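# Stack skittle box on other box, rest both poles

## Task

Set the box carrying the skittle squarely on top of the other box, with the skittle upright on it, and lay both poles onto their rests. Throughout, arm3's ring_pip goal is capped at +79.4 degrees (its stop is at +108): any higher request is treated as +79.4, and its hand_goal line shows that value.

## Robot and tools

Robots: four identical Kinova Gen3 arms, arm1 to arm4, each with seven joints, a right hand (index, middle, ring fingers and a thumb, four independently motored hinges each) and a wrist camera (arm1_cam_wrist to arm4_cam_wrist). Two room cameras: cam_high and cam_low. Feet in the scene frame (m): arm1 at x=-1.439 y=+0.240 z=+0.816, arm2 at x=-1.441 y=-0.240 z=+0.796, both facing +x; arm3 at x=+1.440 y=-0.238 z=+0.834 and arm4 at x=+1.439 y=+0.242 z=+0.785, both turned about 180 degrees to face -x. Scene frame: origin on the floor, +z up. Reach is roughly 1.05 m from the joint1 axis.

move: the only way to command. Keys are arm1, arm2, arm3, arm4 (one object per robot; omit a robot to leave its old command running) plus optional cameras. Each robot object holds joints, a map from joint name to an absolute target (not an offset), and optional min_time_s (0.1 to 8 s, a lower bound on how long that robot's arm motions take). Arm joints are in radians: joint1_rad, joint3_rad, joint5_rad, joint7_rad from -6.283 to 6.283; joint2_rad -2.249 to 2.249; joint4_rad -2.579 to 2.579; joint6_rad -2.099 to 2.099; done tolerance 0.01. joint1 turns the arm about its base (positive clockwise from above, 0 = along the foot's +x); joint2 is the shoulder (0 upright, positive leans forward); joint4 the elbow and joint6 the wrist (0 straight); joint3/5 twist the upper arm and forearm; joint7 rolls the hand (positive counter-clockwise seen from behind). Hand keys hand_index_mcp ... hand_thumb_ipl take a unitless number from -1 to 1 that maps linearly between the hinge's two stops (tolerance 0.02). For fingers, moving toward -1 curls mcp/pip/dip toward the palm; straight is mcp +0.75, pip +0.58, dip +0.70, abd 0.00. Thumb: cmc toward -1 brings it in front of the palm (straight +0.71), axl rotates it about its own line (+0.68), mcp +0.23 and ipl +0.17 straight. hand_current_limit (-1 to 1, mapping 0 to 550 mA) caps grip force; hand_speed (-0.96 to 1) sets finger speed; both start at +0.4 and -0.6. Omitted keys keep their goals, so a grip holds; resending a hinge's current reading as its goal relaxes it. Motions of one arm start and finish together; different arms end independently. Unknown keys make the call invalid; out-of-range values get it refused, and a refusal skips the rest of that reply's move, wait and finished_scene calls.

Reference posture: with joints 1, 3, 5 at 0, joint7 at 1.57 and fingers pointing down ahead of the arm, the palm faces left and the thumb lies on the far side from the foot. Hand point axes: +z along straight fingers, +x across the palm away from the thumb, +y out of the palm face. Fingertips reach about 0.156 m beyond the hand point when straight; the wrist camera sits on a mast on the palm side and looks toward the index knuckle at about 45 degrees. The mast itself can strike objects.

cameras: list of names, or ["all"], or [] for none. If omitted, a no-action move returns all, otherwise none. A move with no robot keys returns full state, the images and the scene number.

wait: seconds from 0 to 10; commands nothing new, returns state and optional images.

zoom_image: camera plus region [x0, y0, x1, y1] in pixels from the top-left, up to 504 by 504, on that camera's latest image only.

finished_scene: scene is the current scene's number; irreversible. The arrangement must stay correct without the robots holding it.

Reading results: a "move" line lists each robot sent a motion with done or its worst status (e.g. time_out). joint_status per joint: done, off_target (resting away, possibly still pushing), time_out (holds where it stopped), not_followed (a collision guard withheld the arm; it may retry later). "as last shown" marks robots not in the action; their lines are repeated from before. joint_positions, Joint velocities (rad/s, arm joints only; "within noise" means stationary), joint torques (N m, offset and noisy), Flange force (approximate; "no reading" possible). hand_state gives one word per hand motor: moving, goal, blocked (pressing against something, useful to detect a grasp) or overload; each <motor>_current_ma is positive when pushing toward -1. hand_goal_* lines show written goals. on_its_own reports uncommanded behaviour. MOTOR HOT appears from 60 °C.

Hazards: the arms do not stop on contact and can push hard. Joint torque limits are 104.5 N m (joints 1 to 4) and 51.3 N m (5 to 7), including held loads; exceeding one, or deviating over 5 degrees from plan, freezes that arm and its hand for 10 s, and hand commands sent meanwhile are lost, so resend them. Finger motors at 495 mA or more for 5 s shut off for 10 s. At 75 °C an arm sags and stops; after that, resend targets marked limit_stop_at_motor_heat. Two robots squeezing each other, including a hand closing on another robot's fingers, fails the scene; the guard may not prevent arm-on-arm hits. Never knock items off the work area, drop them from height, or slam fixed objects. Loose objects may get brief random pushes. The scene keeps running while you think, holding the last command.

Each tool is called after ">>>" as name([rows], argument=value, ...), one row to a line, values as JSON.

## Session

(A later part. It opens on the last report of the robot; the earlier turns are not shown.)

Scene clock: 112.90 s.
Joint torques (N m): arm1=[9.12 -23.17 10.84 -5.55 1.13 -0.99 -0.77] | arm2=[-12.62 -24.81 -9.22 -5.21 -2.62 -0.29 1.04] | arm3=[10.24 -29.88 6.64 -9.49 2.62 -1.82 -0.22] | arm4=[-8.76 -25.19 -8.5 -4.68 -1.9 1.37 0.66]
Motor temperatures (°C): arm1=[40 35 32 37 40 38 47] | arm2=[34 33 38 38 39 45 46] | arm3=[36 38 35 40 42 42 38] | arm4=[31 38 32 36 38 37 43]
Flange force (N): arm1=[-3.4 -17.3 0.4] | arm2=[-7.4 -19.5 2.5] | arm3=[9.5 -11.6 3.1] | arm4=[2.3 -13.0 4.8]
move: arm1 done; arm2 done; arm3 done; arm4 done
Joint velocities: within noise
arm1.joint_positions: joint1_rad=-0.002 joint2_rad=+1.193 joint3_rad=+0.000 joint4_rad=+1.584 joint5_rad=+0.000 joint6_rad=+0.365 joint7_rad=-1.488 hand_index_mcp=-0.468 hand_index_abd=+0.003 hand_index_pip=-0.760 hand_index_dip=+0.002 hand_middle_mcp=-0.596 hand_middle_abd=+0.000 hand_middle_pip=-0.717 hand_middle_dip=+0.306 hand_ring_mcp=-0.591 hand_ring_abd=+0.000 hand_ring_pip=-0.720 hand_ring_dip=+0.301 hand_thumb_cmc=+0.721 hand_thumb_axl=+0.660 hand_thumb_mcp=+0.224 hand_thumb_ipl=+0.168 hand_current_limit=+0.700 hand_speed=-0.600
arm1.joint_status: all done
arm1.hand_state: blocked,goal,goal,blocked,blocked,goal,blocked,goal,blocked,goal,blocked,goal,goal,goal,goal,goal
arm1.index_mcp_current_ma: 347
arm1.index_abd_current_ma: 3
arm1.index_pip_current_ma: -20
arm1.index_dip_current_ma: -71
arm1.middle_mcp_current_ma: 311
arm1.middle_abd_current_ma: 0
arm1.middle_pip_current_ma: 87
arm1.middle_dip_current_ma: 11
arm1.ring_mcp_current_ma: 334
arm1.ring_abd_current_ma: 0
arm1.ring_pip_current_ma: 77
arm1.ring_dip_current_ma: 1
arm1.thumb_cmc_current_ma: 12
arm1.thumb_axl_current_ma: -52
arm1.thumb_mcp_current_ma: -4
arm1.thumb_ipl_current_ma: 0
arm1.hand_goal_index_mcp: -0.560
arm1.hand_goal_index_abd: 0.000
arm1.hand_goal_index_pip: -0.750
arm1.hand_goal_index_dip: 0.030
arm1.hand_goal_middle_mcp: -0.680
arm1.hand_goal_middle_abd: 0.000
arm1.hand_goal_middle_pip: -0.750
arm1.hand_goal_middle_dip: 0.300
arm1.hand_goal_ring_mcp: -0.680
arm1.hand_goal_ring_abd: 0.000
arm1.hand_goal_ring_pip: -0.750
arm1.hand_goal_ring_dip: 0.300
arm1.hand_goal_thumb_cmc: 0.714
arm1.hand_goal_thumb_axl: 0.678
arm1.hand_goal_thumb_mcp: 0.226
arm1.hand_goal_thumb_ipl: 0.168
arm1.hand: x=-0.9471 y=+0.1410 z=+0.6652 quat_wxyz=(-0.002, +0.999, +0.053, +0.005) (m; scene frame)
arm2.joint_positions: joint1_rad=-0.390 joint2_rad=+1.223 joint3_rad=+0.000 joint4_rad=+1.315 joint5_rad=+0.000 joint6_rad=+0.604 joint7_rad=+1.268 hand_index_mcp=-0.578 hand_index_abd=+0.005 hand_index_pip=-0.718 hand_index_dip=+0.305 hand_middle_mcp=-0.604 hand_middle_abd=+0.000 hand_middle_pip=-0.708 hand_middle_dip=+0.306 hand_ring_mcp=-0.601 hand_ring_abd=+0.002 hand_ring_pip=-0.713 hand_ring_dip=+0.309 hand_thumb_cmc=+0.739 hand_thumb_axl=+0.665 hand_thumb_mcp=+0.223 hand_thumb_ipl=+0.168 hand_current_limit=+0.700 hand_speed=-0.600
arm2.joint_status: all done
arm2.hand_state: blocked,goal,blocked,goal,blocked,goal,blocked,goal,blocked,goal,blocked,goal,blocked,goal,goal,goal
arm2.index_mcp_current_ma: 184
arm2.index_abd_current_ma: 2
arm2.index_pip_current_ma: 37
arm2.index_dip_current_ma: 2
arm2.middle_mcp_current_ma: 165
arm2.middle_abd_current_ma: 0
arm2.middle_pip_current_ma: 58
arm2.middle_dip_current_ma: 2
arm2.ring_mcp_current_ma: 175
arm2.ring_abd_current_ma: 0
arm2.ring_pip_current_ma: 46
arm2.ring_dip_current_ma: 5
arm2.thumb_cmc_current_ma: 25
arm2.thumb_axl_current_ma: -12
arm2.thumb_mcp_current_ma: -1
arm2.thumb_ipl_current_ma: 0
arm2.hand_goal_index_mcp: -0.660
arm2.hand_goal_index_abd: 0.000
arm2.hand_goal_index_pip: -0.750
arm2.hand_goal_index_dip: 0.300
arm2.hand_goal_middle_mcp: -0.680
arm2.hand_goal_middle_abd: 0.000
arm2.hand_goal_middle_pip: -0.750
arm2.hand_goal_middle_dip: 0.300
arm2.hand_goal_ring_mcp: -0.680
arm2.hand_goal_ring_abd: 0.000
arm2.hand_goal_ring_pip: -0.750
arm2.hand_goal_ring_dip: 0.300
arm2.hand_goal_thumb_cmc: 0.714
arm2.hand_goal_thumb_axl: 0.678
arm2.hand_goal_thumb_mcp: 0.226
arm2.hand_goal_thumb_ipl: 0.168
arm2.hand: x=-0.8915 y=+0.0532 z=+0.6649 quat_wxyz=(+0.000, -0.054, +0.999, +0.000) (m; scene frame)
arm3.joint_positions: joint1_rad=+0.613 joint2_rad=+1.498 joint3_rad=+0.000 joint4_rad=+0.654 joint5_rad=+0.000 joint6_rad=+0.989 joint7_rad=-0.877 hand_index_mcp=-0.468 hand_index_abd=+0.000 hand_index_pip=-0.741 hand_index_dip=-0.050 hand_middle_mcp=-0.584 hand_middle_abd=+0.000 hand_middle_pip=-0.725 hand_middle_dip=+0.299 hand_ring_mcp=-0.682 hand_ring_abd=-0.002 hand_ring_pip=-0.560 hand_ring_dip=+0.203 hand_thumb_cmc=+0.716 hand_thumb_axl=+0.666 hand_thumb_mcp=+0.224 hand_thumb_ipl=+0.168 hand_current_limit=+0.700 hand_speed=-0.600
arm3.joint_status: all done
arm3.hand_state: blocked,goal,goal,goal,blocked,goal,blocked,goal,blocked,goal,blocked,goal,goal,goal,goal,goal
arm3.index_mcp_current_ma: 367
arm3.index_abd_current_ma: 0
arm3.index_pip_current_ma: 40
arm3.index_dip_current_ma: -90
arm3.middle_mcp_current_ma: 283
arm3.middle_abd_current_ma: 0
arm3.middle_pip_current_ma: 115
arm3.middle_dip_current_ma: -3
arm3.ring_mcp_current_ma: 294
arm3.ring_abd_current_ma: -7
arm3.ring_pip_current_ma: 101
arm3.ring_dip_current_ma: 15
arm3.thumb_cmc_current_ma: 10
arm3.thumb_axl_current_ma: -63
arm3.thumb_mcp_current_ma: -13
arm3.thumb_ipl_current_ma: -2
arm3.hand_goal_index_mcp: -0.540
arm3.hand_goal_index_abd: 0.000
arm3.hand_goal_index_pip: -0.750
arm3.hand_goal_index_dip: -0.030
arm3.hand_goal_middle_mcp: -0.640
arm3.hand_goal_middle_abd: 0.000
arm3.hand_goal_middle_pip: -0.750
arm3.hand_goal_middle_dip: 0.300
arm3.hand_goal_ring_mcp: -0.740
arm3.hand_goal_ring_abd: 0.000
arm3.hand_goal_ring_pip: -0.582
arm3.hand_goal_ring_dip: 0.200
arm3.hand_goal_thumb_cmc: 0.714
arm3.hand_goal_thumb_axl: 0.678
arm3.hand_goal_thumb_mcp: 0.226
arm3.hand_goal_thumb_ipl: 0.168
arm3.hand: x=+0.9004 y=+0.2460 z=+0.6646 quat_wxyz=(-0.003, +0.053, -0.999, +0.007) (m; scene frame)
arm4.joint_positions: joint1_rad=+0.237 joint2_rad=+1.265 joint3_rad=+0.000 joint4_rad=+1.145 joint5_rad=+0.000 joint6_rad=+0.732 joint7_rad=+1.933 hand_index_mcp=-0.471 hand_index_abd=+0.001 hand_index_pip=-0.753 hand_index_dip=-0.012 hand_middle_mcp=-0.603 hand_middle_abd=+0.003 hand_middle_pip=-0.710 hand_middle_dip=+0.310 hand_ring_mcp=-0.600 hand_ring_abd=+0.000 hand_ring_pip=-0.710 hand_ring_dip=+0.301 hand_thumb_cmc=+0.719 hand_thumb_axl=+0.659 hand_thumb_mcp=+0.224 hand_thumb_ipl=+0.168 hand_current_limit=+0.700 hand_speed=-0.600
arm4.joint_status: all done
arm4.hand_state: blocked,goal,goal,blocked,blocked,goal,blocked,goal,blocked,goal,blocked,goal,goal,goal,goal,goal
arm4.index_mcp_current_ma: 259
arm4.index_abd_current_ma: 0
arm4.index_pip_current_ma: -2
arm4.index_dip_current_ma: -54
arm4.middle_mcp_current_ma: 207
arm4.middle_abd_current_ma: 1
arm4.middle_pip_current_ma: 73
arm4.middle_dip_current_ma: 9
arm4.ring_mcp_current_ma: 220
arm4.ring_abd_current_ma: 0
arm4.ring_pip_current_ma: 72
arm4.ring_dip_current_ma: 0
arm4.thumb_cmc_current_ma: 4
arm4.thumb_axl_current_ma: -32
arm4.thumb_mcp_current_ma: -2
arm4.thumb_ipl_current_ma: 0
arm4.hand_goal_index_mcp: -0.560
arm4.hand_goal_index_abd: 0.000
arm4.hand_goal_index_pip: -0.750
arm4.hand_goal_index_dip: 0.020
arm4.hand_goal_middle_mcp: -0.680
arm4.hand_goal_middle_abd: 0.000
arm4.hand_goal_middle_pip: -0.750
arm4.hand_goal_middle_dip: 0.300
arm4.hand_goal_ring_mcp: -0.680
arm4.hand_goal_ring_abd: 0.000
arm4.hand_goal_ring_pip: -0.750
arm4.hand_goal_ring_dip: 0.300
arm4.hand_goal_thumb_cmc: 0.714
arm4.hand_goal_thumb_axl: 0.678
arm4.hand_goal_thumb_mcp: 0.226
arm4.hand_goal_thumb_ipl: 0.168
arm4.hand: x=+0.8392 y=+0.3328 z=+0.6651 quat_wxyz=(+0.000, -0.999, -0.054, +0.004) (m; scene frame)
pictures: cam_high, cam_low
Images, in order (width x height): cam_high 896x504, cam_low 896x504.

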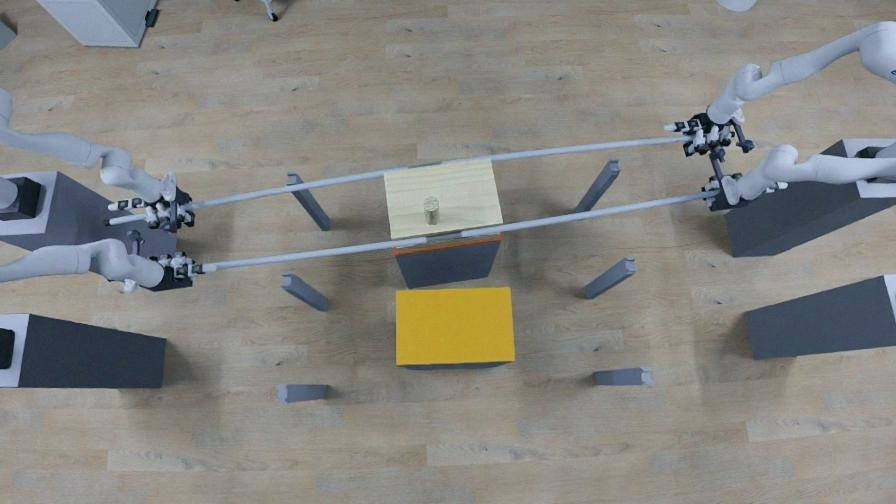

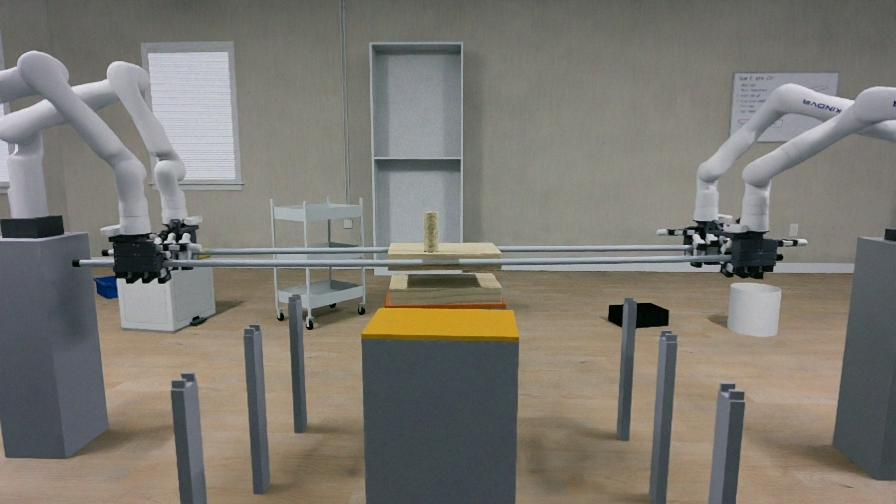

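>>> move(arm1={"joints":{"joint2_rad":1.3159,"joint4_rad":1.5174,"joint6_rad":0.3083},"min_time_s":2.5}, arm2={"joints":{"joint2_rad":1.3368,"joint4_rad":1.2527,"joint6_rad":0.5521},"min_time_s":2.5}, arm3={"joints":{"joint1_rad":0.6141,"joint2_rad":1.6297,"joint4_rad":0.5225,"joint6_rad":0.9894,"joint7_rad":-0.8757},"min_time_s":2.5}, arm4={"joints":{"joint2_rad":1.3753,"joint4_rad":1.0845,"joint6_rad":0.6818},"min_time_s":2.5}, cameras=["cam_high","cam_low"])

>>> zoom_image(camera="cam_high", region=[365, 140, 525, 300])

>>> zoom_image(camera="cam_low", region=[370, 230, 520, 330])

Scene clock: 116.97 s.
Joint torques (N m): arm1=[9.23 -22.66 10.95 -3.55 0.85 -0.34 -0.8] | arm2=[-13.11 -23.96 -9.59 -3.39 -2.4 0.47 1.09] | arm3=[12.38 -28.64 7.3 -7.87 3.23 -0.86 -0.5] | arm4=[-8.56 -24.64 -8.2 -3.84 -1.66 1.63 0.66]
Motor temperatures (°C): arm1=[40 35 32 37 40 38 47] | arm2=[34 33 38 38 39 45 46] | arm3=[36 38 35 40 42 42 38] | arm4=[31 38 32 36 38 37 43]
Flange force (N): arm1=[-0.2 -17.1 0.7] | arm2=[-10.1 -19.5 2.8] | arm3=no reading | arm4=[1.9 -12.8 4.2]
move: arm1 done; arm2 done; arm3 done; arm4 done
Joint velocities: within noise
arm1.joint_positions: joint1_rad=-0.002 joint2_rad=+1.316 joint3_rad=+0.000 joint4_rad=+1.517 joint5_rad=+0.000 joint6_rad=+0.308 joint7_rad=-1.488 hand_index_mcp=-0.468 hand_index_abd=+0.003 hand_index_pip=-0.760 hand_index_dip=+0.002 hand_middle_mcp=-0.596 hand_middle_abd=+0.000 hand_middle_pip=-0.717 hand_middle_dip=+0.306 hand_ring_mcp=-0.591 hand_ring_abd=+0.000 hand_ring_pip=-0.720 hand_ring_dip=+0.301 hand_thumb_cmc=+0.721 hand_thumb_axl=+0.660 hand_thumb_mcp=+0.224 hand_thumb_ipl=+0.168 hand_current_limit=+0.700 hand_speed=-0.600
arm1.joint_status: all done
arm1.hand_state: blocked,goal,goal,blocked,blocked,goal,blocked,goal,blocked,goal,blocked,goal,goal,goal,goal,goal
arm1.index_mcp_current_ma: 347
arm1.index_abd_current_ma: 3
arm1.index_pip_current_ma: -20
arm1.index_dip_current_ma: -71
arm1.middle_mcp_current_ma: 311
arm1.middle_abd_current_ma: 0
arm1.middle_pip_current_ma: 87
arm1.middle_dip_current_ma: 11
arm1.ring_mcp_current_ma: 334
arm1.ring_abd_current_ma: 0
arm1.ring_pip_current_ma: 76
arm1.ring_dip_current_ma: 1
arm1.thumb_cmc_current_ma: 12
arm1.thumb_axl_current_ma: -52
arm1.thumb_mcp_current_ma: -4
arm1.thumb_ipl_current_ma: 0
arm1.hand_goal_index_mcp: -0.560
arm1.hand_goal_index_abd: 0.000
arm1.hand_goal_index_pip: -0.750
arm1.hand_goal_index_dip: 0.030
arm1.hand_goal_middle_mcp: -0.680
arm1.hand_goal_middle_abd: 0.000
arm1.hand_goal_middle_pip: -0.750
arm1.hand_goal_middle_dip: 0.300
arm1.hand_goal_ring_mcp: -0.680
arm1.hand_goal_ring_abd: 0.000
arm1.hand_goal_ring_pip: -0.750
arm1.hand_goal_ring_dip: 0.300
arm1.hand_goal_thumb_cmc: 0.714
arm1.hand_goal_thumb_axl: 0.678
arm1.hand_goal_thumb_mcp: 0.226
arm1.hand_goal_thumb_ipl: 0.168
arm1.hand: x=-0.9471 y=+0.1412 z=+0.6102 quat_wxyz=(-0.002, +0.999, +0.053, +0.005) (m; scene frame)
arm2.joint_positions: joint1_rad=-0.390 joint2_rad=+1.337 joint3_rad=+0.000 joint4_rad=+1.253 joint5_rad=+0.000 joint6_rad=+0.552 joint7_rad=+1.268 hand_index_mcp=-0.578 hand_index_abd=+0.005 hand_index_pip=-0.718 hand_index_dip=+0.305 hand_middle_mcp=-0.604 hand_middle_abd=+0.000 hand_middle_pip=-0.708 hand_middle_dip=+0.306 hand_ring_mcp=-0.601 hand_ring_abd=+0.002 hand_ring_pip=-0.713 hand_ring_dip=+0.309 hand_thumb_cmc=+0.739 hand_thumb_axl=+0.665 hand_thumb_mcp=+0.223 hand_thumb_ipl=+0.168 hand_current_limit=+0.700 hand_speed=-0.600
arm2.joint_status: all done
arm2.hand_state: blocked,goal,blocked,goal,blocked,goal,blocked,goal,blocked,goal,blocked,goal,blocked,goal,goal,goal
arm2.index_mcp_current_ma: 184
arm2.index_abd_current_ma: 2
arm2.index_pip_current_ma: 37
arm2.index_dip_current_ma: 2
arm2.middle_mcp_current_ma: 165
arm2.middle_abd_current_ma: 0
arm2.middle_pip_current_ma: 58
arm2.middle_dip_current_ma: 2
arm2.ring_mcp_current_ma: 175
arm2.ring_abd_current_ma: 0
arm2.ring_pip_current_ma: 46
arm2.ring_dip_current_ma: 5
arm2.thumb_cmc_current_ma: 25
arm2.thumb_axl_current_ma: -12
arm2.thumb_mcp_current_ma: -1
arm2.thumb_ipl_current_ma: 0
arm2.hand_goal_index_mcp: -0.660
arm2.hand_goal_index_abd: 0.000
arm2.hand_goal_index_pip: -0.750
arm2.hand_goal_index_dip: 0.300
arm2.hand_goal_middle_mcp: -0.680
arm2.hand_goal_middle_abd: 0.000
arm2.hand_goal_middle_pip: -0.750
arm2.hand_goal_middle_dip: 0.300
arm2.hand_goal_ring_mcp: -0.680
arm2.hand_goal_ring_abd: 0.000
arm2.hand_goal_ring_pip: -0.750
arm2.hand_goal_ring_dip: 0.300
arm2.hand_goal_thumb_cmc: 0.714
arm2.hand_goal_thumb_axl: 0.678
arm2.hand_goal_thumb_mcp: 0.226
arm2.hand_goal_thumb_ipl: 0.168
arm2.hand: x=-0.8915 y=+0.0532 z=+0.6099 quat_wxyz=(+0.000, -0.054, +0.999, +0.000) (m; scene frame)
arm3.joint_positions: joint1_rad=+0.614 joint2_rad=+1.630 joint3_rad=+0.000 joint4_rad=+0.523 joint5_rad=+0.000 joint6_rad=+0.989 joint7_rad=-0.876 hand_index_mcp=-0.468 hand_index_abd=+0.000 hand_index_pip=-0.741 hand_index_dip=-0.050 hand_middle_mcp=-0.584 hand_middle_abd=+0.000 hand_middle_pip=-0.725 hand_middle_dip=+0.299 hand_ring_mcp=-0.682 hand_ring_abd=+0.001 hand_ring_pip=-0.560 hand_ring_dip=+0.203 hand_thumb_cmc=+0.716 hand_thumb_axl=+0.666 hand_thumb_mcp=+0.224 hand_thumb_ipl=+0.168 hand_current_limit=+0.700 hand_speed=-0.600
arm3.joint_status: all done
arm3.hand_state: blocked,goal,goal,goal,blocked,goal,blocked,goal,blocked,goal,blocked,goal,goal,goal,goal,goal
arm3.index_mcp_current_ma: 367
arm3.index_abd_current_ma: 0
arm3.index_pip_current_ma: 40
arm3.index_dip_current_ma: -90
arm3.middle_mcp_current_ma: 283
arm3.middle_abd_current_ma: 0
arm3.middle_pip_current_ma: 115
arm3.middle_dip_current_ma: -3
arm3.ring_mcp_current_ma: 294
arm3.ring_abd_current_ma: 4
arm3.ring_pip_current_ma: 101
arm3.ring_dip_current_ma: 15
arm3.thumb_cmc_current_ma: 10
arm3.thumb_axl_current_ma: -63
arm3.thumb_mcp_current_ma: -13
arm3.thumb_ipl_current_ma: -2
arm3.hand_goal_index_mcp: -0.540
arm3.hand_goal_index_abd: 0.000
arm3.hand_goal_index_pip: -0.750
arm3.hand_goal_index_dip: -0.030
arm3.hand_goal_middle_mcp: -0.640
arm3.hand_goal_middle_abd: 0.000
arm3.hand_goal_middle_pip: -0.750
arm3.hand_goal_middle_dip: 0.300
arm3.hand_goal_ring_mcp: -0.740
arm3.hand_goal_ring_abd: 0.000
arm3.hand_goal_ring_pip: -0.582
arm3.hand_goal_ring_dip: 0.200
arm3.hand_goal_thumb_cmc: 0.714
arm3.hand_goal_thumb_axl: 0.678
arm3.hand_goal_thumb_mcp: 0.226
arm3.hand_goal_thumb_ipl: 0.168
arm3.hand: x=+0.9008 y=+0.2459 z=+0.6096 quat_wxyz=(-0.003, +0.053, -0.999, +0.007) (m; scene frame)
arm4.joint_positions: joint1_rad=+0.237 joint2_rad=+1.375 joint3_rad=+0.000 joint4_rad=+1.084 joint5_rad=+0.000 joint6_rad=+0.682 joint7_rad=+1.933 hand_index_mcp=-0.471 hand_index_abd=+0.001 hand_index_pip=-0.753 hand_index_dip=-0.012 hand_middle_mcp=-0.603 hand_middle_abd=+0.003 hand_middle_pip=-0.710 hand_middle_dip=+0.310 hand_ring_mcp=-0.600 hand_ring_abd=+0.000 hand_ring_pip=-0.710 hand_ring_dip=+0.301 hand_thumb_cmc=+0.719 hand_thumb_axl=+0.659 hand_thumb_mcp=+0.224 hand_thumb_ipl=+0.168 hand_current_limit=+0.700 hand_speed=-0.600
arm4.joint_status: all done
arm4.hand_state: blocked,goal,goal,blocked,blocked,goal,blocked,goal,blocked,goal,blocked,goal,goal,goal,goal,goal
arm4.index_mcp_current_ma: 259
arm4.index_abd_current_ma: 0
arm4.index_pip_current_ma: -2
arm4.index_dip_current_ma: -54
arm4.middle_mcp_current_ma: 207
arm4.middle_abd_current_ma: 1
arm4.middle_pip_current_ma: 73
arm4.middle_dip_current_ma: 9
arm4.ring_mcp_current_ma: 220
arm4.ring_abd_current_ma: 0
arm4.ring_pip_current_ma: 72
arm4.ring_dip_current_ma: 0
arm4.thumb_cmc_current_ma: 4
arm4.thumb_axl_current_ma: -32
arm4.thumb_mcp_current_ma: -2
arm4.thumb_ipl_current_ma: 0
arm4.hand_goal_index_mcp: -0.560
arm4.hand_goal_index_abd: 0.000
arm4.hand_goal_index_pip: -0.750
arm4.hand_goal_index_dip: 0.020
arm4.hand_goal_middle_mcp: -0.680
arm4.hand_goal_middle_abd: 0.000
arm4.hand_goal_middle_pip: -0.750
arm4.hand_goal_middle_dip: 0.300
arm4.hand_goal_ring_mcp: -0.680
arm4.hand_goal_ring_abd: 0.000
arm4.hand_goal_ring_pip: -0.750
arm4.hand_goal_ring_dip: 0.300
arm4.hand_goal_thumb_cmc: 0.714
arm4.hand_goal_thumb_axl: 0.678
arm4.hand_goal_thumb_mcp: 0.226
arm4.hand_goal_thumb_ipl: 0.168
arm4.hand: x=+0.8392 y=+0.3327 z=+0.6099 quat_wxyz=(+0.000, -0.999, -0.054, +0.004) (m; scene frame)
pictures: cam_high, cam_low
Images, in order (width x height): cam_high 896x504, cam_low 896x504.

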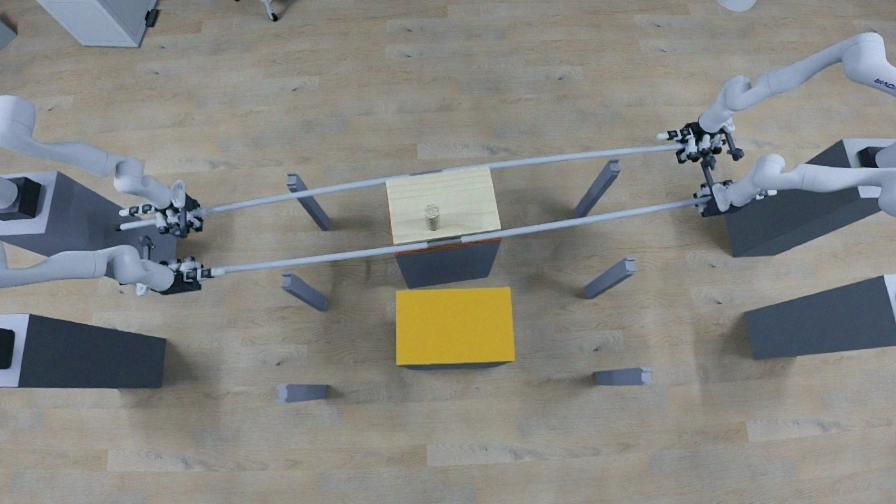

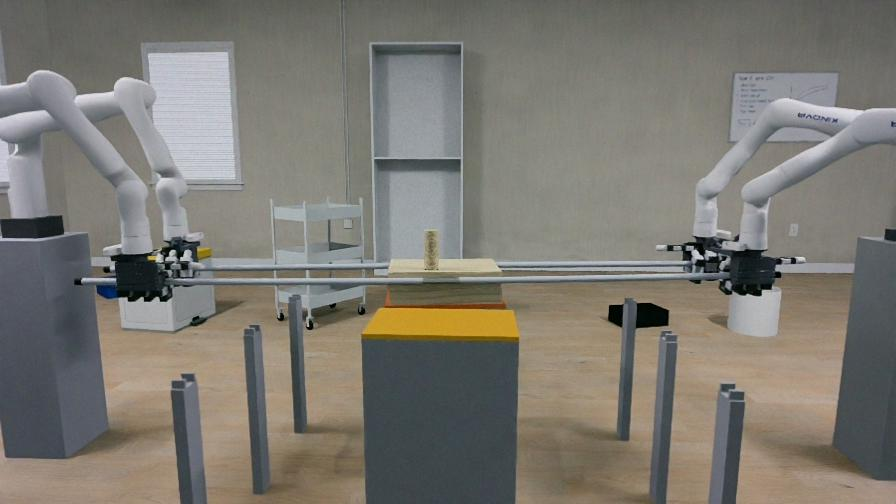

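Scaled by 3.150 from the camera's 896x504 image, which has a finer 1280x720 frame.

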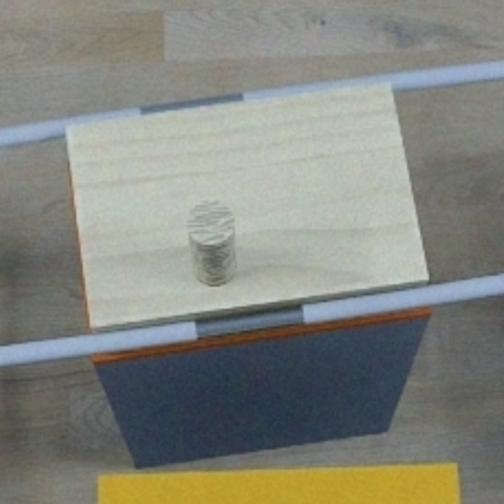

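Scaled by 3.360 from the camera's 896x504 image, which has a finer 1280x720 frame.

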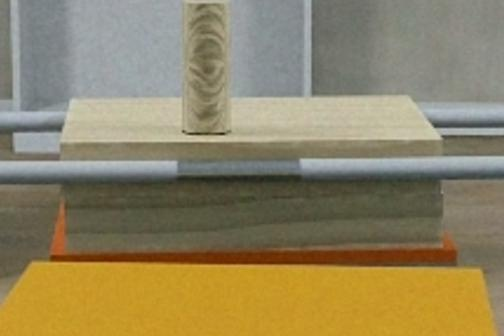

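>>> move(arm1={"joints":{"joint2_rad":1.3248,"joint4_rad":1.5113,"joint6_rad":0.3055},"min_time_s":1}, arm2={"joints":{"joint2_rad":1.3453,"joint4_rad":1.2471,"joint6_rad":0.5492},"min_time_s":1}, arm3={"joints":{"joint2_rad":1.6403,"joint4_rad":0.5101,"joint6_rad":0.9912},"min_time_s":1}, arm4={"joints":{"joint2_rad":1.3838,"joint4_rad":1.0784,"joint6_rad":0.6794},"min_time_s":1}, cameras=["cam_high","cam_low"])

>>> zoom_image(camera="cam_low", region=[370, 230, 520, 330])

>>> zoom_image(camera="cam_high", region=[365, 140, 525, 300])

Scene clock: 119.33 s.
Joint torques (N m): arm1=[9.08 -22.68 10.75 -5.2 0.76 -0.97 -0.83] | arm2=[-13.54 -22.96 -9.65 -4.6 -1.87 -0.05 1.77] | arm3=[10.94 -27.22 6.3 -7.91 2.79 -1.28 -0.32] | arm4=[-10.23 -23.38 -9.11 -4.33 -1.55 1.3 0.88]
Motor temperatures (°C): arm1=[40 35 32 37 40 38 47] | arm2=[34 33 38 38 39 45 46] | arm3=[36 38 35 40 42 42 38] | arm4=[31 38 32 36 38 37 43]
Flange force (N): arm1=[-4.6 -17.4 -2.3] | arm2=[-4.8 -20.5 -1.5] | arm3=no reading | arm4=[6.1 -13.6 0.6]
move: arm1 done; arm2 done; arm3 done; arm4 done
Joint velocities: within noise
arm1.joint_positions: joint1_rad=-0.002 joint2_rad=+1.325 joint3_rad=+0.000 joint4_rad=+1.511 joint5_rad=+0.000 joint6_rad=+0.306 joint7_rad=-1.488 hand_index_mcp=-0.468 hand_index_abd=+0.003 hand_index_pip=-0.760 hand_index_dip=+0.002 hand_middle_mcp=-0.596 hand_middle_abd=+0.000 hand_middle_pip=-0.717 hand_middle_dip=+0.306 hand_ring_mcp=-0.591 hand_ring_abd=+0.000 hand_ring_pip=-0.720 hand_ring_dip=+0.301 hand_thumb_cmc=+0.721 hand_thumb_axl=+0.660 hand_thumb_mcp=+0.224 hand_thumb_ipl=+0.168 hand_current_limit=+0.700 hand_speed=-0.600
arm1.joint_status: all done
arm1.hand_state: blocked,goal,goal,blocked,blocked,goal,blocked,goal,blocked,goal,blocked,goal,goal,goal,goal,goal
arm1.index_mcp_current_ma: 347
arm1.index_abd_current_ma: 3
arm1.index_pip_current_ma: -20
arm1.index_dip_current_ma: -71
arm1.middle_mcp_current_ma: 311
arm1.middle_abd_current_ma: 0
arm1.middle_pip_current_ma: 87
arm1.middle_dip_current_ma: 11
arm1.ring_mcp_current_ma: 334
arm1.ring_abd_current_ma: 0
arm1.ring_pip_current_ma: 76
arm1.ring_dip_current_ma: 1
arm1.thumb_cmc_current_ma: 12
arm1.thumb_axl_current_ma: -52
arm1.thumb_mcp_current_ma: -4
arm1.thumb_ipl_current_ma: 0
arm1.hand_goal_index_mcp: -0.560
arm1.hand_goal_index_abd: 0.000
arm1.hand_goal_index_pip: -0.750
arm1.hand_goal_index_dip: 0.030
arm1.hand_goal_middle_mcp: -0.680
arm1.hand_goal_middle_abd: 0.000
arm1.hand_goal_middle_pip: -0.750
arm1.hand_goal_middle_dip: 0.300
arm1.hand_goal_ring_mcp: -0.680
arm1.hand_goal_ring_abd: 0.000
arm1.hand_goal_ring_pip: -0.750
arm1.hand_goal_ring_dip: 0.300
arm1.hand_goal_thumb_cmc: 0.714
arm1.hand_goal_thumb_axl: 0.678
arm1.hand_goal_thumb_mcp: 0.226
arm1.hand_goal_thumb_ipl: 0.168
arm1.hand: x=-0.9470 y=+0.1412 z=+0.6063 quat_wxyz=(-0.002, +0.999, +0.053, +0.005) (m; scene frame)
arm2.joint_positions: joint1_rad=-0.390 joint2_rad=+1.345 joint3_rad=+0.000 joint4_rad=+1.247 joint5_rad=+0.000 joint6_rad=+0.549 joint7_rad=+1.268 hand_index_mcp=-0.578 hand_index_abd=+0.005 hand_index_pip=-0.718 hand_index_dip=+0.305 hand_middle_mcp=-0.603 hand_middle_abd=+0.000 hand_middle_pip=-0.709 hand_middle_dip=+0.306 hand_ring_mcp=-0.599 hand_ring_abd=+0.000 hand_ring_pip=-0.715 hand_ring_dip=+0.309 hand_thumb_cmc=+0.739 hand_thumb_axl=+0.665 hand_thumb_mcp=+0.223 hand_thumb_ipl=+0.168 hand_current_limit=+0.700 hand_speed=-0.600
arm2.joint_status: all done
arm2.hand_state: blocked,goal,blocked,goal,blocked,goal,blocked,goal,blocked,goal,blocked,goal,blocked,goal,goal,goal
arm2.index_mcp_current_ma: 184
arm2.index_abd_current_ma: 2
arm2.index_pip_current_ma: 37
arm2.index_dip_current_ma: 2
arm2.middle_mcp_current_ma: 167
arm2.middle_abd_current_ma: 0
arm2.middle_pip_current_ma: 55
arm2.middle_dip_current_ma: 3
arm2.ring_mcp_current_ma: 182
arm2.ring_abd_current_ma: 0
arm2.ring_pip_current_ma: 42
arm2.ring_dip_current_ma: 5
arm2.thumb_cmc_current_ma: 25
arm2.thumb_axl_current_ma: -12
arm2.thumb_mcp_current_ma: -1
arm2.thumb_ipl_current_ma: 0
arm2.hand_goal_index_mcp: -0.660
arm2.hand_goal_index_abd: 0.000
arm2.hand_goal_index_pip: -0.750
arm2.hand_goal_index_dip: 0.300
arm2.hand_goal_middle_mcp: -0.680
arm2.hand_goal_middle_abd: 0.000
arm2.hand_goal_middle_pip: -0.750
arm2.hand_goal_middle_dip: 0.300
arm2.hand_goal_ring_mcp: -0.680
arm2.hand_goal_ring_abd: 0.000
arm2.hand_goal_ring_pip: -0.750
arm2.hand_goal_ring_dip: 0.300
arm2.hand_goal_thumb_cmc: 0.714
arm2.hand_goal_thumb_axl: 0.678
arm2.hand_goal_thumb_mcp: 0.226
arm2.hand_goal_thumb_ipl: 0.168
arm2.hand: x=-0.8914 y=+0.0532 z=+0.6060 quat_wxyz=(+0.000, -0.054, +0.999, +0.000) (m; scene frame)
arm3.joint_positions: joint1_rad=+0.614 joint2_rad=+1.640 joint3_rad=+0.000 joint4_rad=+0.510 joint5_rad=+0.000 joint6_rad=+0.991 joint7_rad=-0.876 hand_index_mcp=-0.468 hand_index_abd=+0.000 hand_index_pip=-0.741 hand_index_dip=-0.050 hand_middle_mcp=-0.584 hand_middle_abd=+0.000 hand_middle_pip=-0.725 hand_middle_dip=+0.299 hand_ring_mcp=-0.682 hand_ring_abd=+0.000 hand_ring_pip=-0.560 hand_ring_dip=+0.204 hand_thumb_cmc=+0.716 hand_thumb_axl=+0.666 hand_thumb_mcp=+0.224 hand_thumb_ipl=+0.168 hand_current_limit=+0.700 hand_speed=-0.600
arm3.joint_status: all done
arm3.hand_state: blocked,goal,goal,goal,blocked,goal,blocked,goal,blocked,goal,blocked,goal,goal,goal,goal,goal
arm3.index_mcp_current_ma: 367
arm3.index_abd_current_ma: 0
arm3.index_pip_current_ma: 40
arm3.index_dip_current_ma: -90
arm3.middle_mcp_current_ma: 283
arm3.middle_abd_current_ma: 0
arm3.middle_pip_current_ma: 115
arm3.middle_dip_current_ma: -3
arm3.ring_mcp_current_ma: 294
arm3.ring_abd_current_ma: 2
arm3.ring_pip_current_ma: 101
arm3.ring_dip_current_ma: 15
arm3.thumb_cmc_current_ma: 10
arm3.thumb_axl_current_ma: -63
arm3.thumb_mcp_current_ma: -13
arm3.thumb_ipl_current_ma: -2
arm3.hand_goal_index_mcp: -0.540
arm3.hand_goal_index_abd: 0.000
arm3.hand_goal_index_pip: -0.750
arm3.hand_goal_index_dip: -0.030
arm3.hand_goal_middle_mcp: -0.640
arm3.hand_goal_middle_abd: 0.000
arm3.hand_goal_middle_pip: -0.750
arm3.hand_goal_middle_dip: 0.300
arm3.hand_goal_ring_mcp: -0.740
arm3.hand_goal_ring_abd: 0.000
arm3.hand_goal_ring_pip: -0.582
arm3.hand_goal_ring_dip: 0.200
arm3.hand_goal_thumb_cmc: 0.714
arm3.hand_goal_thumb_axl: 0.678
arm3.hand_goal_thumb_mcp: 0.226
arm3.hand_goal_thumb_ipl: 0.168
arm3.hand: x=+0.9008 y=+0.2459 z=+0.6056 quat_wxyz=(-0.003, +0.053, -0.999, +0.007) (m; scene frame)
arm4.joint_positions: joint1_rad=+0.237 joint2_rad=+1.384 joint3_rad=+0.000 joint4_rad=+1.078 joint5_rad=+0.000 joint6_rad=+0.679 joint7_rad=+1.933 hand_index_mcp=-0.471 hand_index_abd=+0.001 hand_index_pip=-0.753 hand_index_dip=-0.012 hand_middle_mcp=-0.602 hand_middle_abd=+0.003 hand_middle_pip=-0.711 hand_middle_dip=+0.310 hand_ring_mcp=-0.600 hand_ring_abd=+0.000 hand_ring_pip=-0.711 hand_ring_dip=+0.302 hand_thumb_cmc=+0.719 hand_thumb_axl=+0.659 hand_thumb_mcp=+0.224 hand_thumb_ipl=+0.168 hand_current_limit=+0.700 hand_speed=-0.600
arm4.joint_status: all done
arm4.hand_state: blocked,goal,goal,blocked,blocked,goal,blocked,goal,blocked,goal,blocked,goal,goal,goal,goal,goal
arm4.index_mcp_current_ma: 259
arm4.index_abd_current_ma: 0
arm4.index_pip_current_ma: -2
arm4.index_dip_current_ma: -54
arm4.middle_mcp_current_ma: 211
arm4.middle_abd_current_ma: 1
arm4.middle_pip_current_ma: 70
arm4.middle_dip_current_ma: 9
arm4.ring_mcp_current_ma: 220
arm4.ring_abd_current_ma: 0
arm4.ring_pip_current_ma: 71
arm4.ring_dip_current_ma: 1
arm4.thumb_cmc_current_ma: 4
arm4.thumb_axl_current_ma: -32
arm4.thumb_mcp_current_ma: -2
arm4.thumb_ipl_current_ma: 0
arm4.hand_goal_index_mcp: -0.560
arm4.hand_goal_index_abd: 0.000
arm4.hand_goal_index_pip: -0.750
arm4.hand_goal_index_dip: 0.020
arm4.hand_goal_middle_mcp: -0.680
arm4.hand_goal_middle_abd: 0.000
arm4.hand_goal_middle_pip: -0.750
arm4.hand_goal_middle_dip: 0.300
arm4.hand_goal_ring_mcp: -0.680
arm4.hand_goal_ring_abd: 0.000
arm4.hand_goal_ring_pip: -0.750
arm4.hand_goal_ring_dip: 0.300
arm4.hand_goal_thumb_cmc: 0.714
arm4.hand_goal_thumb_axl: 0.678
arm4.hand_goal_thumb_mcp: 0.226
arm4.hand_goal_thumb_ipl: 0.168
arm4.hand: x=+0.8391 y=+0.3327 z=+0.6059 quat_wxyz=(+0.000, -0.999, -0.054, +0.004) (m; scene frame)
pictures: cam_high, cam_low
Images, in order (width x height): cam_high 896x504, cam_low 896x504.

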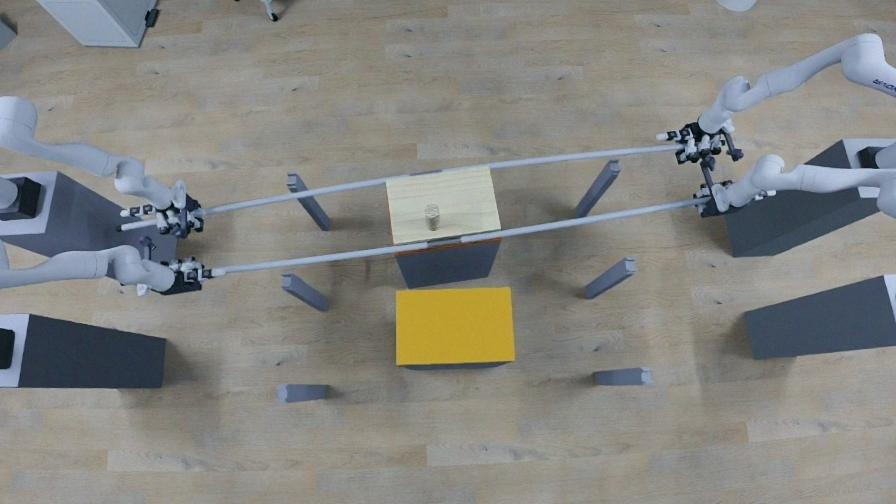

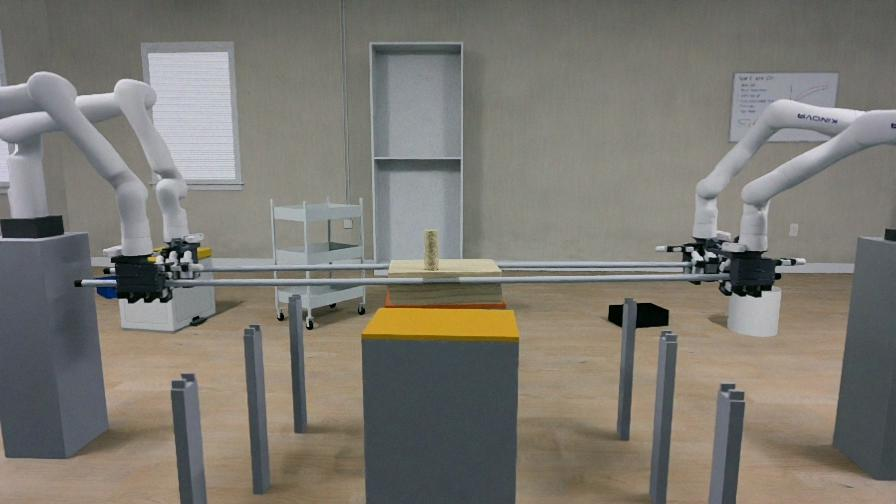

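Scaled by 3.360 from the camera's 896x504 image, which has a finer 1280x720 frame.

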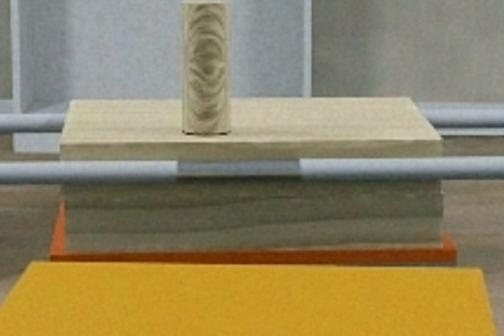

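Scaled by 3.150 from the camera's 896x504 image, which has a finer 1280x720 frame.

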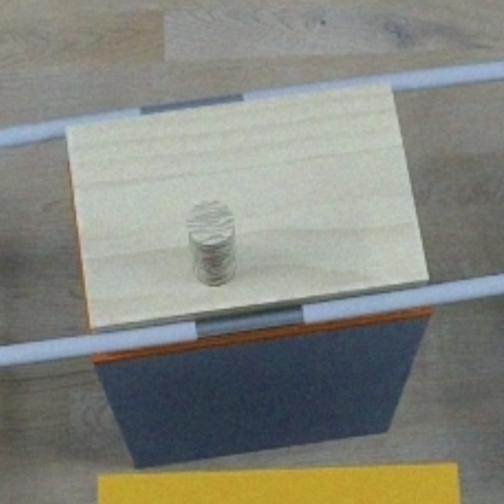

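>>> move(arm1={"joints":{"joint1_rad":-0.0416,"joint2_rad":1.3236,"joint4_rad":1.5183,"joint6_rad":0.2997,"joint7_rad":-1.5274},"min_time_s":2}, arm2={"joints":{"joint1_rad":-0.3558,"joint2_rad":1.3397,"joint4_rad":1.2673,"joint6_rad":0.5346,"joint7_rad":1.302},"min_time_s":2}, arm3={"joints":{"joint1_rad":0.5904,"joint2_rad":1.5996,"joint4_rad":0.6203,"joint6_rad":0.9217,"joint7_rad":-0.8994},"min_time_s":2}, arm4={"joints":{"joint1_rad":0.267,"joint2_rad":1.399,"joint4_rad":1.0327,"joint6_rad":0.7099,"joint7_rad":1.9628},"min_time_s":2}, cameras=["cam_high","cam_low"])

>>> zoom_image(camera="cam_low", region=[370, 230, 520, 330])

>>> zoom_image(camera="cam_high", region=[365, 140, 525, 300])

Scene clock: 122.10 s.
Joint torques (N m): arm1=[-1.23 -23.72 0.44 -4.85 1.26 -1.57 1.16] | arm2=[-1.79 -24.42 1.45 -3.99 -0.65 -0.33 -0.03] | arm3=[0.91 -25.95 0.3 -5.67 0.09 -0.04 0.46] | arm4=[0.63 -27.25 -1.16 -6.84 -0.28 -0.34 -0.32]
Motor temperatures (°C): arm1=[40 35 32 37 40 38 47] | arm2=[34 33 38 38 39 45 46] | arm3=[36 38 35 40 42 42 38] | arm4=[31 38 32 36 38 37 43]
Flange force (N): arm1=[-2.2 -0.3 0.2] | arm2=[-4.7 -2.9 2.4] | arm3=[8.1 3.8 3.1] | arm4=[0.6 1.3 3.8]
move: arm1 done; arm2 done; arm3 done; arm4 done
Joint velocities: within noise
arm1.joint_positions: joint1_rad=-0.042 joint2_rad=+1.324 joint3_rad=+0.000 joint4_rad=+1.518 joint5_rad=+0.000 joint6_rad=+0.300 joint7_rad=-1.527 hand_index_mcp=-0.468 hand_index_abd=+0.003 hand_index_pip=-0.760 hand_index_dip=+0.002 hand_middle_mcp=-0.596 hand_middle_abd=+0.000 hand_middle_pip=-0.717 hand_middle_dip=+0.306 hand_ring_mcp=-0.590 hand_ring_abd=+0.000 hand_ring_pip=-0.724 hand_ring_dip=+0.304 hand_thumb_cmc=+0.721 hand_thumb_axl=+0.660 hand_thumb_mcp=+0.224 hand_thumb_ipl=+0.168 hand_current_limit=+0.700 hand_speed=-0.600
arm1.joint_status: all done
arm1.hand_state: blocked,goal,goal,blocked,blocked,goal,blocked,goal,blocked,goal,blocked,goal,goal,goal,goal,goal
arm1.index_mcp_current_ma: 347
arm1.index_abd_current_ma: 3
arm1.index_pip_current_ma: -20
arm1.index_dip_current_ma: -71
arm1.middle_mcp_current_ma: 311
arm1.middle_abd_current_ma: 0
arm1.middle_pip_current_ma: 87
arm1.middle_dip_current_ma: 11
arm1.ring_mcp_current_ma: 339
arm1.ring_abd_current_ma: 0
arm1.ring_pip_current_ma: 64
arm1.ring_dip_current_ma: 5
arm1.thumb_cmc_current_ma: 12
arm1.thumb_axl_current_ma: -52
arm1.thumb_mcp_current_ma: -4
arm1.thumb_ipl_current_ma: 0
arm1.hand_goal_index_mcp: -0.560
arm1.hand_goal_index_abd: 0.000
arm1.hand_goal_index_pip: -0.750
arm1.hand_goal_index_dip: 0.030
arm1.hand_goal_middle_mcp: -0.680
arm1.hand_goal_middle_abd: 0.000
arm1.hand_goal_middle_pip: -0.750
arm1.hand_goal_middle_dip: 0.300
arm1.hand_goal_ring_mcp: -0.680
arm1.hand_goal_ring_abd: 0.000
arm1.hand_goal_ring_pip: -0.750
arm1.hand_goal_ring_dip: 0.300
arm1.hand_goal_thumb_cmc: 0.714
arm1.hand_goal_thumb_axl: 0.678
arm1.hand_goal_thumb_mcp: 0.226
arm1.hand_goal_thumb_ipl: 0.168
arm1.hand: x=-0.9488 y=+0.1611 z=+0.6063 quat_wxyz=(-0.002, +0.999, +0.053, +0.005) (m; scene frame)
arm2.joint_positions: joint1_rad=-0.356 joint2_rad=+1.340 joint3_rad=+0.000 joint4_rad=+1.267 joint5_rad=+0.000 joint6_rad=+0.535 joint7_rad=+1.302 hand_index_mcp=-0.578 hand_index_abd=+0.005 hand_index_pip=-0.718 hand_index_dip=+0.305 hand_middle_mcp=-0.603 hand_middle_abd=+0.000 hand_middle_pip=-0.709 hand_middle_dip=+0.307 hand_ring_mcp=-0.599 hand_ring_abd=-0.001 hand_ring_pip=-0.715 hand_ring_dip=+0.309 hand_thumb_cmc=+0.739 hand_thumb_axl=+0.665 hand_thumb_mcp=+0.223 hand_thumb_ipl=+0.168 hand_current_limit=+0.700 hand_speed=-0.600
arm2.joint_status: all done
arm2.hand_state: blocked,goal,blocked,goal,blocked,goal,blocked,goal,blocked,goal,blocked,goal,blocked,goal,goal,goal
arm2.index_mcp_current_ma: 184
arm2.index_abd_current_ma: 2
arm2.index_pip_current_ma: 37
arm2.index_dip_current_ma: 2
arm2.middle_mcp_current_ma: 167
arm2.middle_abd_current_ma: 0
arm2.middle_pip_current_ma: 55
arm2.middle_dip_current_ma: 3
arm2.ring_mcp_current_ma: 182
arm2.ring_abd_current_ma: 0
arm2.ring_pip_current_ma: 42
arm2.ring_dip_current_ma: 5
arm2.thumb_cmc_current_ma: 25
arm2.thumb_axl_current_ma: -12
arm2.thumb_mcp_current_ma: -1
arm2.thumb_ipl_current_ma: 0
arm2.hand_goal_index_mcp: -0.660
arm2.hand_goal_index_abd: 0.000
arm2.hand_goal_index_pip: -0.750
arm2.hand_goal_index_dip: 0.300
arm2.hand_goal_middle_mcp: -0.680
arm2.hand_goal_middle_abd: 0.000
arm2.hand_goal_middle_pip: -0.750
arm2.hand_goal_middle_dip: 0.300
arm2.hand_goal_ring_mcp: -0.680
arm2.hand_goal_ring_abd: 0.000
arm2.hand_goal_ring_pip: -0.750
arm2.hand_goal_ring_dip: 0.300
arm2.hand_goal_thumb_cmc: 0.714
arm2.hand_goal_thumb_axl: 0.678
arm2.hand_goal_thumb_mcp: 0.226
arm2.hand_goal_thumb_ipl: 0.168
arm2.hand: x=-0.8889 y=+0.0333 z=+0.6059 quat_wxyz=(+0.000, -0.054, +0.999, +0.000) (m; scene frame)
arm3.joint_positions: joint1_rad=+0.590 joint2_rad=+1.600 joint3_rad=+0.000 joint4_rad=+0.620 joint5_rad=+0.000 joint6_rad=+0.922 joint7_rad=-0.899 hand_index_mcp=-0.468 hand_index_abd=+0.000 hand_index_pip=-0.741 hand_index_dip=-0.050 hand_middle_mcp=-0.584 hand_middle_abd=+0.000 hand_middle_pip=-0.725 hand_middle_dip=+0.299 hand_ring_mcp=-0.682 hand_ring_abd=+0.000 hand_ring_pip=-0.560 hand_ring_dip=+0.204 hand_thumb_cmc=+0.716 hand_thumb_axl=+0.666 hand_thumb_mcp=+0.224 hand_thumb_ipl=+0.168 hand_current_limit=+0.700 hand_speed=-0.600
arm3.joint_status: all done
arm3.hand_state: blocked,goal,goal,goal,blocked,goal,blocked,goal,blocked,goal,blocked,goal,goal,goal,goal,goal
arm3.index_mcp_current_ma: 367
arm3.index_abd_current_ma: 0
arm3.index_pip_current_ma: 40
arm3.index_dip_current_ma: -90
arm3.middle_mcp_current_ma: 283
arm3.middle_abd_current_ma: 0
arm3.middle_pip_current_ma: 115
arm3.middle_dip_current_ma: -3
arm3.ring_mcp_current_ma: 294
arm3.ring_abd_current_ma: 2
arm3.ring_pip_current_ma: 101
arm3.ring_dip_current_ma: 17
arm3.thumb_cmc_current_ma: 10
arm3.thumb_axl_current_ma: -63
arm3.thumb_mcp_current_ma: -13
arm3.thumb_ipl_current_ma: -2
arm3.hand_goal_index_mcp: -0.540
arm3.hand_goal_index_abd: 0.000
arm3.hand_goal_index_pip: -0.750
arm3.hand_goal_index_dip: -0.030
arm3.hand_goal_middle_mcp: -0.640
arm3.hand_goal_middle_abd: 0.000
arm3.hand_goal_middle_pip: -0.750
arm3.hand_goal_middle_dip: 0.300
arm3.hand_goal_ring_mcp: -0.740
arm3.hand_goal_ring_abd: 0.000
arm3.hand_goal_ring_pip: -0.582
arm3.hand_goal_ring_dip: 0.200
arm3.hand_goal_thumb_cmc: 0.714
arm3.hand_goal_thumb_axl: 0.678
arm3.hand_goal_thumb_mcp: 0.226
arm3.hand_goal_thumb_ipl: 0.168
arm3.hand: x=+0.9014 y=+0.2264 z=+0.6052 quat_wxyz=(-0.003, +0.053, -0.999, +0.007) (m; scene frame)
arm4.joint_positions: joint1_rad=+0.267 joint2_rad=+1.399 joint3_rad=+0.000 joint4_rad=+1.033 joint5_rad=+0.000 joint6_rad=+0.710 joint7_rad=+1.963 hand_index_mcp=-0.471 hand_index_abd=+0.001 hand_index_pip=-0.753 hand_index_dip=-0.012 hand_middle_mcp=-0.602 hand_middle_abd=+0.003 hand_middle_pip=-0.712 hand_middle_dip=+0.310 hand_ring_mcp=-0.600 hand_ring_abd=+0.000 hand_ring_pip=-0.711 hand_ring_dip=+0.302 hand_thumb_cmc=+0.719 hand_thumb_axl=+0.659 hand_thumb_mcp=+0.224 hand_thumb_ipl=+0.168 hand_current_limit=+0.700 hand_speed=-0.600
arm4.joint_status: all done
arm4.hand_state: blocked,goal,goal,blocked,blocked,goal,blocked,goal,blocked,goal,blocked,goal,goal,goal,goal,goal
arm4.index_mcp_current_ma: 259
arm4.index_abd_current_ma: 0
arm4.index_pip_current_ma: -2
arm4.index_dip_current_ma: -54
arm4.middle_mcp_current_ma: 212
arm4.middle_abd_current_ma: 1
arm4.middle_pip_current_ma: 69
arm4.middle_dip_current_ma: 9
arm4.ring_mcp_current_ma: 221
arm4.ring_abd_current_ma: 0
arm4.ring_pip_current_ma: 70
arm4.ring_dip_current_ma: 1
arm4.thumb_cmc_current_ma: 4
arm4.thumb_axl_current_ma: -32
arm4.thumb_mcp_current_ma: -2
arm4.thumb_ipl_current_ma: 0
arm4.hand_goal_index_mcp: -0.560
arm4.hand_goal_index_abd: 0.000
arm4.hand_goal_index_pip: -0.750
arm4.hand_goal_index_dip: 0.020
arm4.hand_goal_middle_mcp: -0.680
arm4.hand_goal_middle_abd: 0.000
arm4.hand_goal_middle_pip: -0.750
arm4.hand_goal_middle_dip: 0.300
arm4.hand_goal_ring_mcp: -0.680
arm4.hand_goal_ring_abd: 0.000
arm4.hand_goal_ring_pip: -0.750
arm4.hand_goal_ring_dip: 0.300
arm4.hand_goal_thumb_cmc: 0.714
arm4.hand_goal_thumb_axl: 0.678
arm4.hand_goal_thumb_mcp: 0.226
arm4.hand_goal_thumb_ipl: 0.168
arm4.hand: x=+0.8365 y=+0.3524 z=+0.6057 quat_wxyz=(+0.000, -0.999, -0.054, +0.004) (m; scene frame)
pictures: cam_high, cam_low
Images, in order (width x height): cam_high 896x504, cam_low 896x504.

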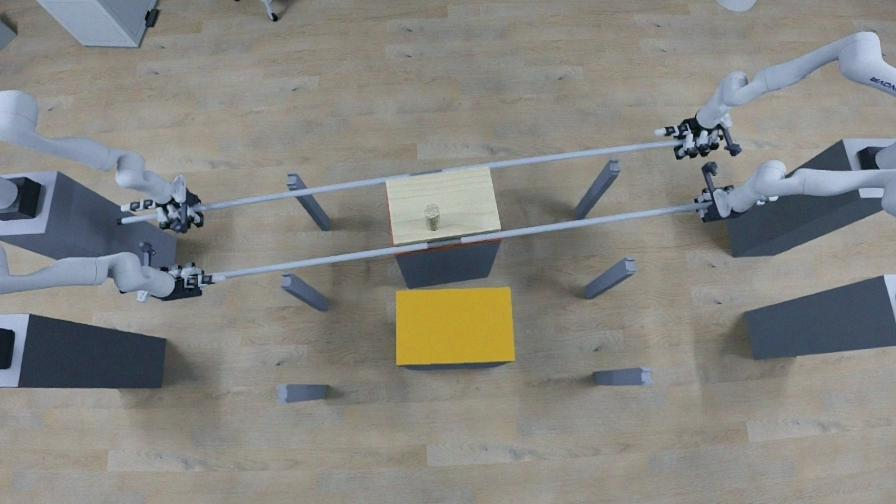

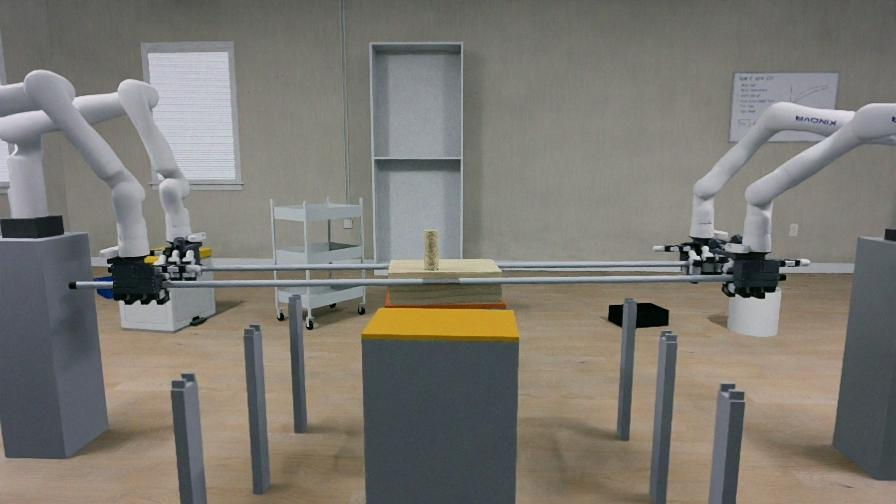

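Scaled by 3.360 from the camera's 896x504 image, which has a finer 1280x720 frame.

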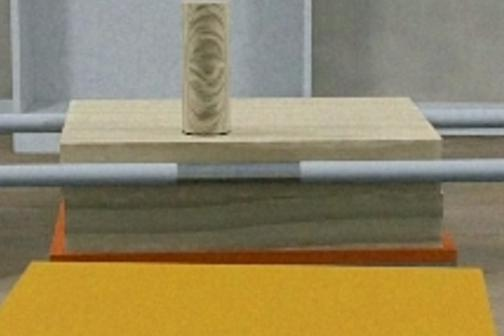

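Scaled by 3.150 from the camera's 896x504 image, which has a finer 1280x720 frame.

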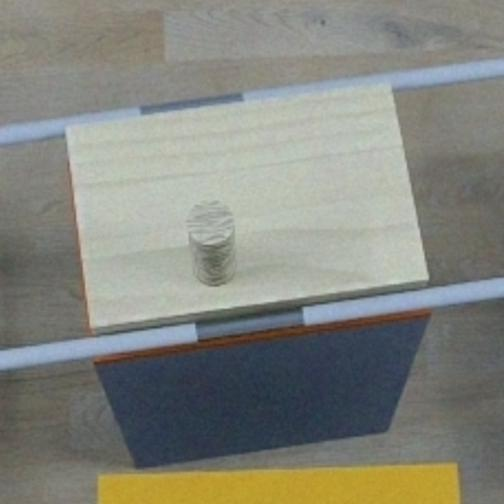

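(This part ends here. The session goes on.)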